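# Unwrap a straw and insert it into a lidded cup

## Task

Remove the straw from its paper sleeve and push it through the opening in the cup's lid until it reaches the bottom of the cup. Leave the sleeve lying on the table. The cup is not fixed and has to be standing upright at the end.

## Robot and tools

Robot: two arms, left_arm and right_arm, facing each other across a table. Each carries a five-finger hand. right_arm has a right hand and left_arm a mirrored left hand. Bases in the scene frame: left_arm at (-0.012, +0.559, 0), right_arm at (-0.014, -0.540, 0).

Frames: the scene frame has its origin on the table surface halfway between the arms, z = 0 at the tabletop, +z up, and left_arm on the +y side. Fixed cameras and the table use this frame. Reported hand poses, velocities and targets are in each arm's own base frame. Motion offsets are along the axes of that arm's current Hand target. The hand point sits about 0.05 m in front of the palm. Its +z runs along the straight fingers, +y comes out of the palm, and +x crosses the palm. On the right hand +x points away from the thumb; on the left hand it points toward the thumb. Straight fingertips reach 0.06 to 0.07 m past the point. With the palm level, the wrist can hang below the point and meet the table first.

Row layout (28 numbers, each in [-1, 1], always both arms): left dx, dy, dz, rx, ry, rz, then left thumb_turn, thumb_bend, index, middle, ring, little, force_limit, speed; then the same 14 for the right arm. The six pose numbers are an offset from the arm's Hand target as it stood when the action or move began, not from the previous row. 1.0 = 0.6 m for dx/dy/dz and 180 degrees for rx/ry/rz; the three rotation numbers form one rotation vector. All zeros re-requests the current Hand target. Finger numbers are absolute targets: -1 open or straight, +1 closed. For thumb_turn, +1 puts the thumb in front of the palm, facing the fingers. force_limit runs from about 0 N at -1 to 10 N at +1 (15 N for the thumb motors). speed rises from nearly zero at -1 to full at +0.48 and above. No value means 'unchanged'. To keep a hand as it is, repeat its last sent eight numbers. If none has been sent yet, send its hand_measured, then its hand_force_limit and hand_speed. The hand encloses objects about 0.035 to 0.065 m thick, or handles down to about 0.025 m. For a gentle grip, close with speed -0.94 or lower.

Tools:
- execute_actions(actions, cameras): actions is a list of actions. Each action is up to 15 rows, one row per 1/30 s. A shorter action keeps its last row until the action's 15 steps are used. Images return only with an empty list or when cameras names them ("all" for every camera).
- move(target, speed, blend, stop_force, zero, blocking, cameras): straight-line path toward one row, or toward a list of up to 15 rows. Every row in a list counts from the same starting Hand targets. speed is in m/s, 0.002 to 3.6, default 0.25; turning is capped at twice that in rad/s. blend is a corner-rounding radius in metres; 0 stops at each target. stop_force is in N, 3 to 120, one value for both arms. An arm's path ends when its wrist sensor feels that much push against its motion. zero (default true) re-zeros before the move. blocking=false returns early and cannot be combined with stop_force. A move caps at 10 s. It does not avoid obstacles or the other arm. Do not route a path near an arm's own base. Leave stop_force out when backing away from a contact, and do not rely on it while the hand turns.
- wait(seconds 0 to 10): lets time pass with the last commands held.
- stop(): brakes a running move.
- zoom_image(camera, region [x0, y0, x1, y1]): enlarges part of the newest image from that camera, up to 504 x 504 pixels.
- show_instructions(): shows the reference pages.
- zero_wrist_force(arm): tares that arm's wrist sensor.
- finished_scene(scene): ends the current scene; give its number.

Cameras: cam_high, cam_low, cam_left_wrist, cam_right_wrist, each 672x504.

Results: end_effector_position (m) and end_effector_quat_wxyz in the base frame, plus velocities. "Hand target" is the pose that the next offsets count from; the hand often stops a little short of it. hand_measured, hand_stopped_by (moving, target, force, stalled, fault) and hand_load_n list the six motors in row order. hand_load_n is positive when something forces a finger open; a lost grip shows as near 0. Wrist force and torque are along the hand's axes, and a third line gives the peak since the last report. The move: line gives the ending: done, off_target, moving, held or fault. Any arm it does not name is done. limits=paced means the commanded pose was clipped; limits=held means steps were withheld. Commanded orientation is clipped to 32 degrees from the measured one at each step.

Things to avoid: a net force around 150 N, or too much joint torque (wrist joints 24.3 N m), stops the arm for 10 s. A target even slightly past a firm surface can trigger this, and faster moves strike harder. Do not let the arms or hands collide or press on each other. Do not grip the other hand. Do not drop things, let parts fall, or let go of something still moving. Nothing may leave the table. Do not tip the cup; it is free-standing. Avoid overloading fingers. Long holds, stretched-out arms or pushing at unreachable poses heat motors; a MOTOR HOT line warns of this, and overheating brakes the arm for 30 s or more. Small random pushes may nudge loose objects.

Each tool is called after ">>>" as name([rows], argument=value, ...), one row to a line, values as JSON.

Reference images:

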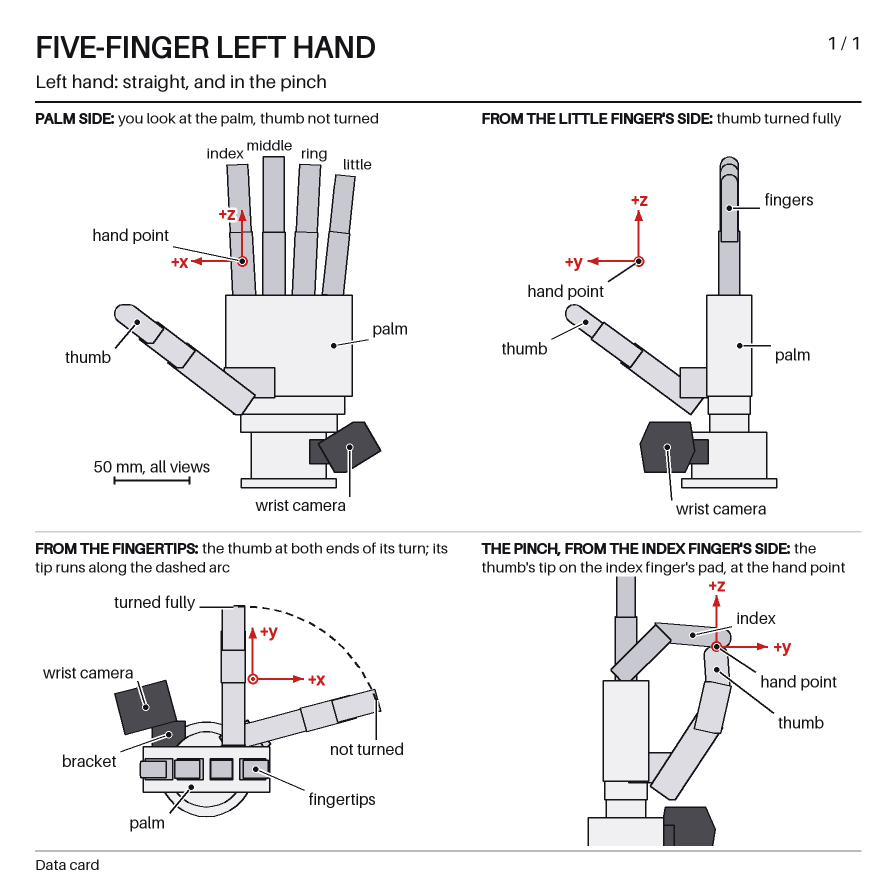

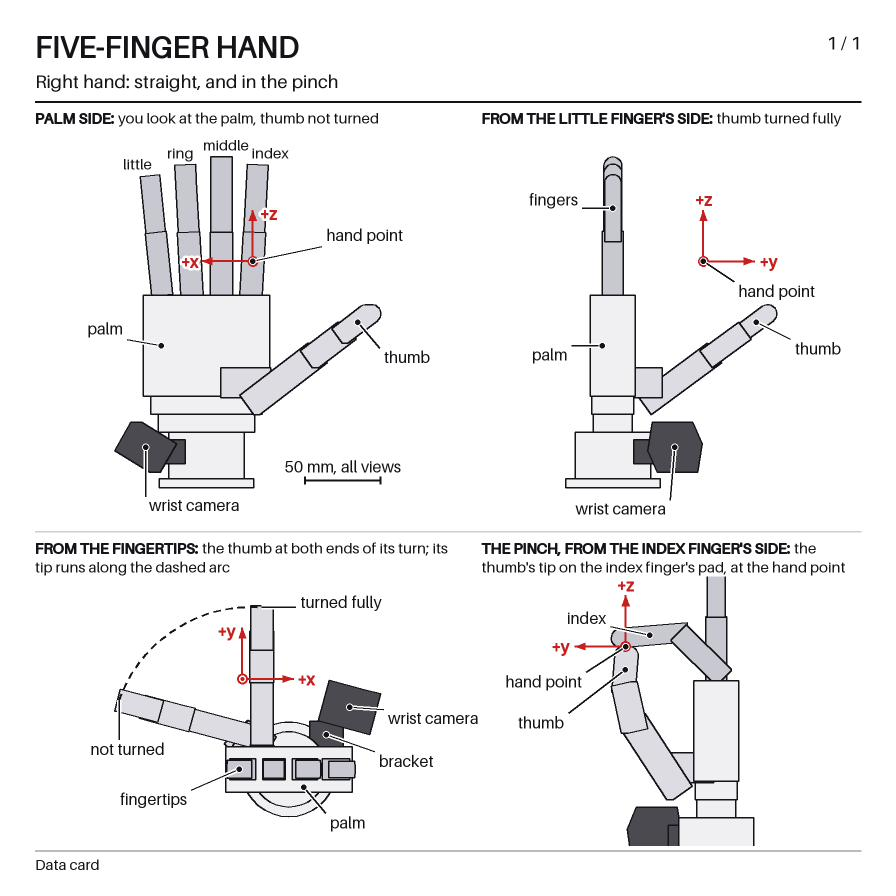

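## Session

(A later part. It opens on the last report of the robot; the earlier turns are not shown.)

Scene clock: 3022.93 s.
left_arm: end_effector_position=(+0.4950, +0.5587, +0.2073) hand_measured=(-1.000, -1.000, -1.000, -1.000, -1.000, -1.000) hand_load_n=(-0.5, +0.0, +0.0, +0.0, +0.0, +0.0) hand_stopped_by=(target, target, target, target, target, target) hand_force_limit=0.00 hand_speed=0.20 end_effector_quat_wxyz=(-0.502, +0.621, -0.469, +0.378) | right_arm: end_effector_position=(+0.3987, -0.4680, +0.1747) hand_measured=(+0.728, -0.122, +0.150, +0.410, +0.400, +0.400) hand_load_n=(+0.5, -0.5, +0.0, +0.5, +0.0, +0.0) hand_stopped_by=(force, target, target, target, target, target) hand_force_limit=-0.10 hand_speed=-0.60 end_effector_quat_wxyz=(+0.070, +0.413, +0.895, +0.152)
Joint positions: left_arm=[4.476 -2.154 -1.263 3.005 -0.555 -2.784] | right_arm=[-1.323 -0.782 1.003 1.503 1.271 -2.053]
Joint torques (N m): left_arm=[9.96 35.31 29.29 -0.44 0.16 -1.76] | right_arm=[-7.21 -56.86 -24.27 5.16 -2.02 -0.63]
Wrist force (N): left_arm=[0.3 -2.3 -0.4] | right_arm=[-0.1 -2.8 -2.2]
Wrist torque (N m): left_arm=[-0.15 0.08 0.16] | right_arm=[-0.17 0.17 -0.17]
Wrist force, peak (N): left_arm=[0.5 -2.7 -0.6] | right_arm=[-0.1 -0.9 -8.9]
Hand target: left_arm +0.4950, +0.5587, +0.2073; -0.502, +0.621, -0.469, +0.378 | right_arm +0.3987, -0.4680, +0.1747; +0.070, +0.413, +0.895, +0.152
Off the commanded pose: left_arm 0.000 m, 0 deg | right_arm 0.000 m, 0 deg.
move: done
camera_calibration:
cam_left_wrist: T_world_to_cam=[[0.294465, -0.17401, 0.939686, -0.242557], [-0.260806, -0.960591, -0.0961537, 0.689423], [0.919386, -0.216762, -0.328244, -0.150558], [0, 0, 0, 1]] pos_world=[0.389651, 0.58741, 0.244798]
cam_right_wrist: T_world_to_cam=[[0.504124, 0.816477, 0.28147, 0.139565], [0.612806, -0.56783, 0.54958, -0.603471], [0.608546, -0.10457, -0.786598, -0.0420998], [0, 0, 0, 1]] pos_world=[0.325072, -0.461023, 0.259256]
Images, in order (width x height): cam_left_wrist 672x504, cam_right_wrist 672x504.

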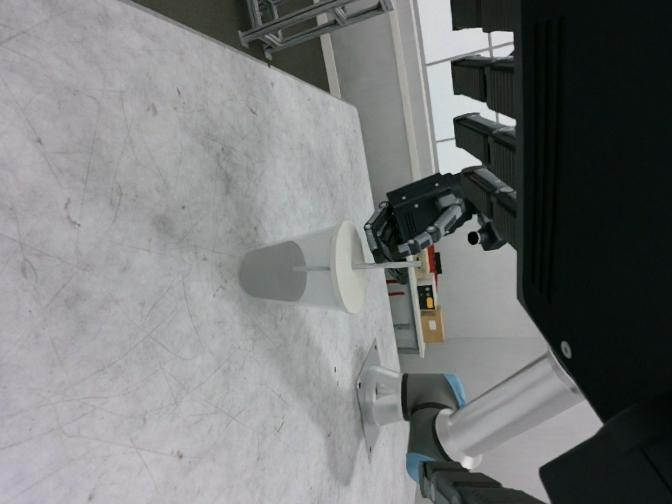

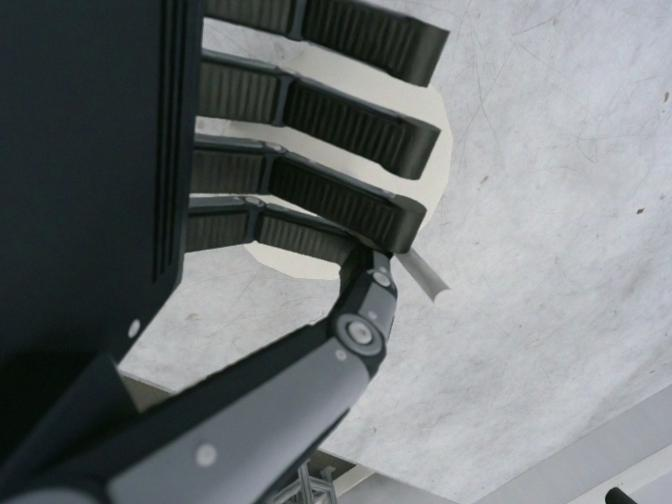

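>>> move([
  [0, 0, 0, 0, 0, 0, -1, -1, -1, -1, -1, -1, 0.0, 0.2, 0, 0, 0, 0, 0, 0, 0.58, -0.121, 0.15, 0.41, 0.4, 0.4, -0.1, -0.85],
  [0, 0, 0, 0, 0, 0, -1, -1, -1, -1, -1, -1, 0.0, 0.2, 0, 0.00935, -0.02673, 0, 0, 0, 0.58, -0.121, 0.15, 0.41, 0.4, 0.4, -0.1, -0.85],
  [0, 0, 0, 0, 0, 0, -1, -1, -1, -1, -1, -1, 0.0, 0.2, 0, 0.00935, -0.02673, 0, 0, 0, 1.0, -0.121, 0.15, 0.41, 0.4, 0.4, -0.1, -0.8],
], speed=0.05, cameras=[])

>>> move(target=[0, 0, 0, 0, 0, 0, -1, -1, -1, -1, -1, -1, 0.0, 0.2, 0, -0.0088, 0.02516, 0, 0, 0, 1.0, -0.121, 0.15, 0.41, 0.4, 0.4, -0.1, -0.8], speed=0.015, stop_force=7, cameras=["cam_left_wrist", "cam_right_wrist"])

>>> zoom_image(camera="cam_left_wrist", region=[220, 160, 480, 320])

Scene clock: 3059.73 s.
left_arm: end_effector_position=(+0.4950, +0.5587, +0.2073) hand_measured=(-1.000, -1.000, -1.000, -1.000, -1.000, -1.000) hand_load_n=(+0.0, +0.0, +0.0, -0.5, +0.0, +0.0) hand_stopped_by=(target, target, target, target, target, target) hand_force_limit=0.00 hand_speed=0.20 end_effector_quat_wxyz=(-0.502, +0.621, -0.469, +0.378) | right_arm: end_effector_position=(+0.3987, -0.4680, +0.1917) hand_measured=(+0.720, -0.122, +0.150, +0.410, +0.400, +0.400) hand_load_n=(+7.0, +0.5, +0.0, -0.5, +0.0, +0.0) hand_stopped_by=(force, target, target, target, target, target) hand_force_limit=-0.10 hand_speed=-0.80 end_effector_quat_wxyz=(+0.070, +0.413, +0.895, +0.152)
Joint positions: left_arm=[4.476 -2.154 -1.263 3.005 -0.555 -2.784] | right_arm=[-1.323 -0.792 0.976 1.54 1.271 -2.053]
Joint torques (N m): left_arm=[8.83 34.18 30.08 0.26 0.23 -1.65] | right_arm=[2.35 -36.75 -9.77 -0.14 -0.89 1.91]
Wrist force (N): left_arm=[0.5 -2.2 -0.5] | right_arm=[0.1 -2.5 -3.5]
Wrist torque (N m): left_arm=[-0.13 0.05 0.18] | right_arm=[-0.16 0.16 -0.16]
Wrist force, peak (N): left_arm=[0.3 -2.7 -0.4] | right_arm=[0.1 -2.4 -3.5]
Hand target: left_arm +0.4950, +0.5587, +0.2073; -0.502, +0.621, -0.469, +0.378 | right_arm +0.3987, -0.4680, +0.1917; +0.070, +0.413, +0.895, +0.152
Off the commanded pose: left_arm 0.000 m, 0 deg | right_arm 0.000 m, 0 deg.
move: done
No camera images: "cameras" was empty.

Scene clock: 3062.03 s.
left_arm: end_effector_position=(+0.4950, +0.5587, +0.2073) hand_measured=(-1.000, -1.000, -1.000, -1.000, -1.000, -1.000) hand_load_n=(+0.0, +0.0, +0.0, +0.0, +0.0, +0.0) hand_stopped_by=(target, target, target, target, target, target) hand_force_limit=0.00 hand_speed=0.20 end_effector_quat_wxyz=(-0.502, +0.621, -0.469, +0.378) | right_arm: end_effector_position=(+0.3987, -0.4680, +0.1757) hand_measured=(+0.720, -0.122, +0.150, +0.410, +0.400, +0.400) hand_load_n=(+0.5, -0.5, +0.0, +0.0, +0.0, +0.0) hand_stopped_by=(force, target, target, target, target, target) hand_force_limit=-0.10 hand_speed=-0.80 end_effector_quat_wxyz=(+0.070, +0.413, +0.895, +0.152)
Joint positions: left_arm=[4.476 -2.154 -1.263 3.005 -0.555 -2.784] | right_arm=[-1.323 -0.783 1.002 1.505 1.271 -2.053]
Joint torques (N m): left_arm=[9.59 35.64 29.3 0.17 0.33 -1.62] | right_arm=[1.11 -57.88 -22.99 5.02 0.76 -0.78]
Wrist force (N): left_arm=[0.3 -2.4 -0.4] | right_arm=[-0.2 -2.6 -2.8]
Wrist torque (N m): left_arm=[-0.17 0.09 0.17] | right_arm=[-0.14 0.19 -0.17]
Wrist force, peak (N): left_arm=[0.5 -2.6 -0.7] | right_arm=[0.1 -1.3 -7.3]
Hand target: left_arm +0.4950, +0.5587, +0.2073; -0.502, +0.621, -0.469, +0.378 | right_arm +0.3987, -0.4680, +0.1757; +0.070, +0.413, +0.895, +0.152
Off the commanded pose: left_arm 0.000 m, 0 deg | right_arm 0.000 m, 0 deg.
move: done
camera_calibration:
cam_left_wrist: T_world_to_cam=[[0.294465, -0.17401, 0.939686, -0.242557], [-0.260806, -0.960591, -0.0961537, 0.689423], [0.919386, -0.216762, -0.328244, -0.150558], [0, 0, 0, 1]] pos_world=[0.389651, 0.58741, 0.244798]
cam_right_wrist: T_world_to_cam=[[0.504124, 0.816477, 0.28147, 0.139284], [0.612806, -0.56783, 0.54958, -0.60402], [0.608546, -0.10457, -0.786598, -0.0413132], [0, 0, 0, 1]] pos_world=[0.325072, -0.461023, 0.260256]
Images, in order (width x height): cam_left_wrist 672x504, cam_right_wrist 672x504.

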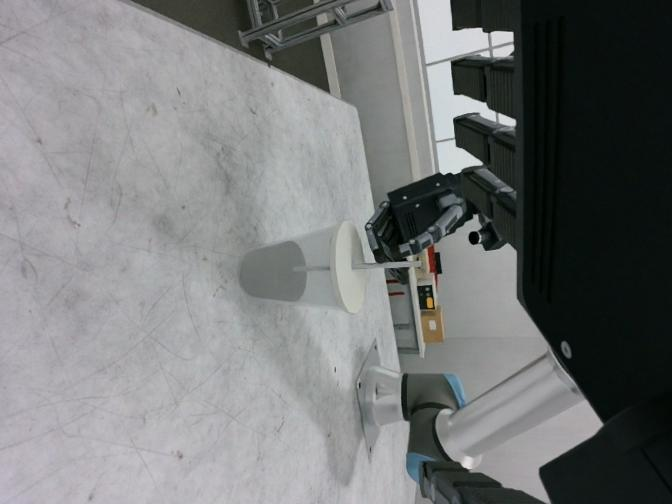

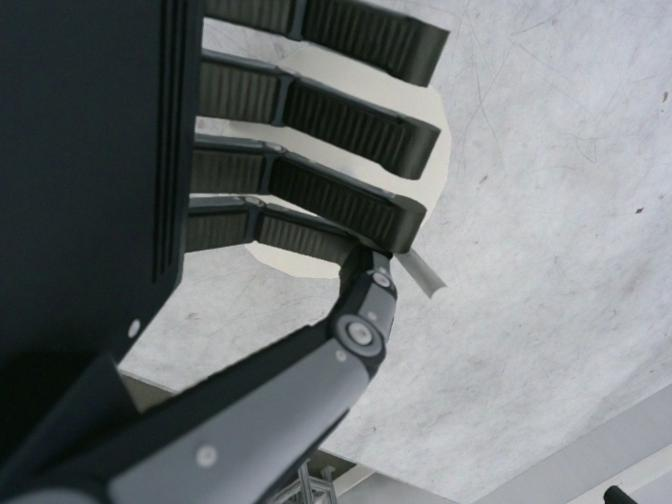

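Scaled by 1.938.

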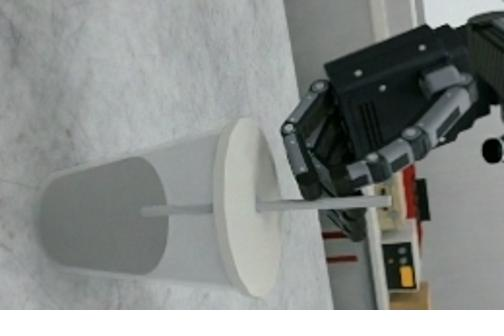

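>>> move([
  [0, 0, 0, 0, 0, 0, -1, -1, -1, -1, -1, -1, 0.0, 0.2, 0, 0, 0, 0, 0, 0, 0.58, -0.121, 0.15, 0.41, 0.4, 0.4, -0.1, -0.85],
  [0, 0, 0, 0, 0, 0, -1, -1, -1, -1, -1, -1, 0.0, 0.2, 0.0033, 0, 0, 0, 0, 0, 0.58, -0.121, 0.15, 0.41, 0.4, 0.4, -0.1, -0.85],
  [0, 0, 0, 0, 0, 0, -1, -1, -1, -1, -1, -1, 0.0, 0.2, 0.0033, 0.066, -0.1886, 0, 0, 0, 0.58, -0.121, 0.15, 0.41, 0.4, 0.4, -0.1, -0.85],
], speed=[0.05, 0.03, 0.1], cameras=["all"])

>>> zoom_image(camera="cam_left_wrist", region=[220, 160, 480, 320])

Scene clock: 3081.37 s.
left_arm: end_effector_position=(+0.4950, +0.5587, +0.2073) hand_measured=(-1.000, -1.000, -1.000, -1.000, -1.000, -1.000) hand_load_n=(+0.0, +0.0, +0.0, +0.0, -0.5, +0.0) hand_stopped_by=(target, target, target, target, target, target) hand_force_limit=0.00 hand_speed=0.20 end_effector_quat_wxyz=(-0.502, +0.621, -0.469, +0.378) | right_arm: end_effector_position=(+0.3975, -0.4664, +0.2956) hand_measured=(+0.580, -0.122, +0.150, +0.410, +0.400, +0.400) hand_load_n=(+0.0, +0.0, +0.0, +0.0, +0.0, +0.0) hand_stopped_by=(target, target, target, target, target, target) hand_force_limit=-0.10 hand_speed=-0.85 end_effector_quat_wxyz=(+0.070, +0.413, +0.895, +0.152)
Joint positions: left_arm=[4.476 -2.154 -1.263 3.005 -0.555 -2.784] | right_arm=[-1.324 -0.818 0.756 1.786 1.271 -2.054]
Joint torques (N m): left_arm=[8.18 34.56 30.43 0.16 0.78 -1.38] | right_arm=[6.18 -44.79 -17.78 0.74 1.41 -0.55]
Wrist force (N): left_arm=[0.3 -2.4 -0.7] | right_arm=[-0.1 -1.8 -2.8]
Wrist torque (N m): left_arm=[-0.15 0.08 0.17] | right_arm=[-0.08 0.17 -0.04]
Wrist force, peak (N): left_arm=[0.5 -2.6 -0.8] | right_arm=[-0.1 -2.8 -3.1]
Hand target: left_arm +0.4950, +0.5587, +0.2073; -0.502, +0.621, -0.469, +0.378 | right_arm +0.3975, -0.4664, +0.2956; +0.070, +0.413, +0.895, +0.152
Off the commanded pose: left_arm 0.000 m, 0 deg | right_arm 0.000 m, 0 deg.
move: done
camera_calibration:
cam_left_wrist: T_world_to_cam=[[0.294465, -0.17401, 0.939686, -0.242557], [-0.260806, -0.960591, -0.0961537, 0.689423], [0.919386, -0.216762, -0.328244, -0.150558], [0, 0, 0, 1]] pos_world=[0.389651, 0.58741, 0.244798]
cam_right_wrist: T_world_to_cam=[[0.504208, 0.816411, 0.281508, 0.104791], [0.612784, -0.567925, 0.549506, -0.668224], [0.608499, -0.104562, -0.786636, 0.0538525], [0, 0, 0, 1]] pos_world=[0.323871, -0.459423, 0.380056]

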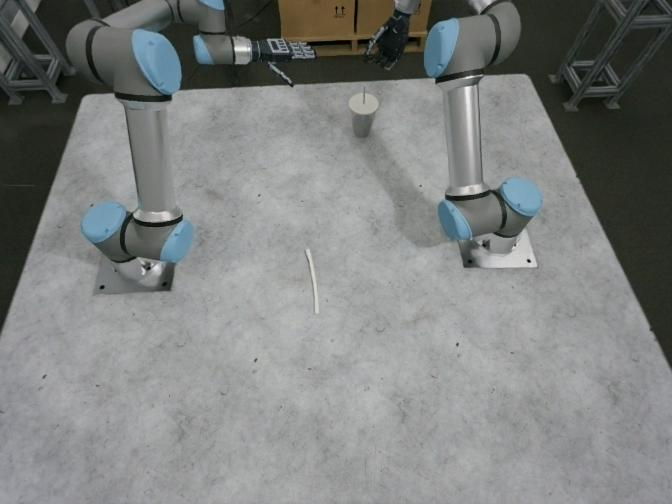

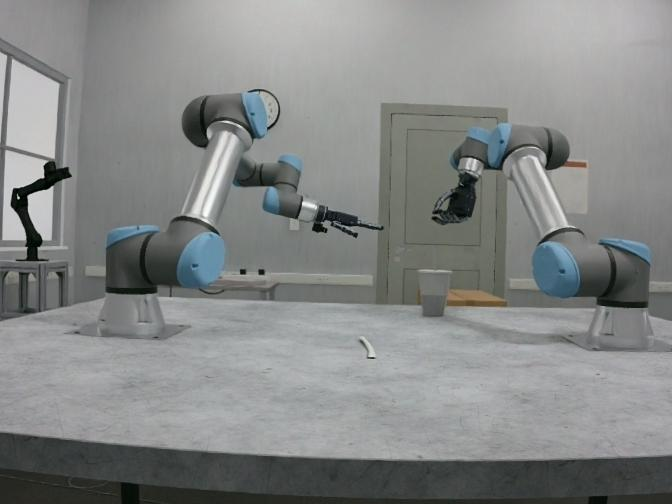

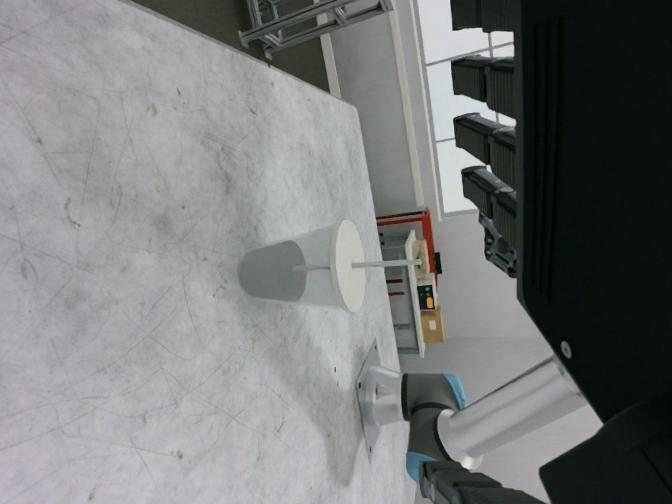

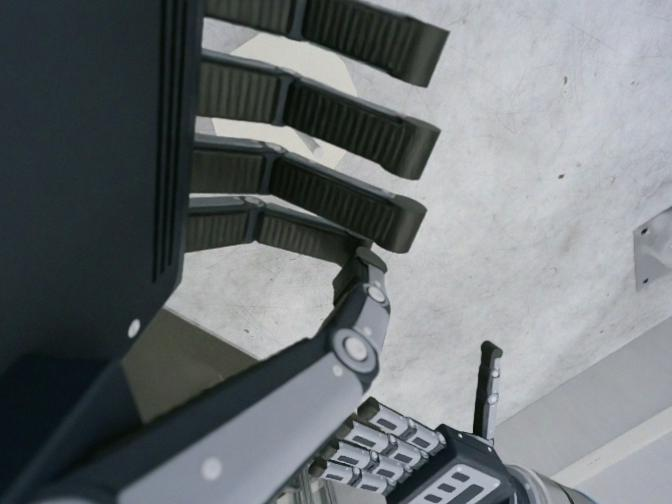

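Scaled by 1.938.

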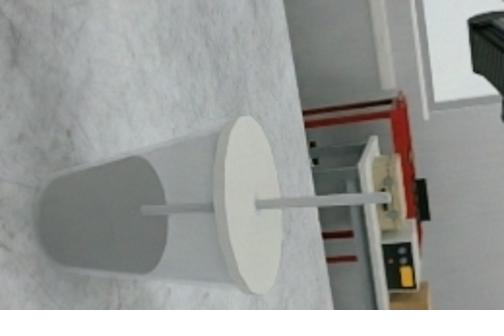

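>>> finished_scene(scene=1)

The scene is finished: the task was done.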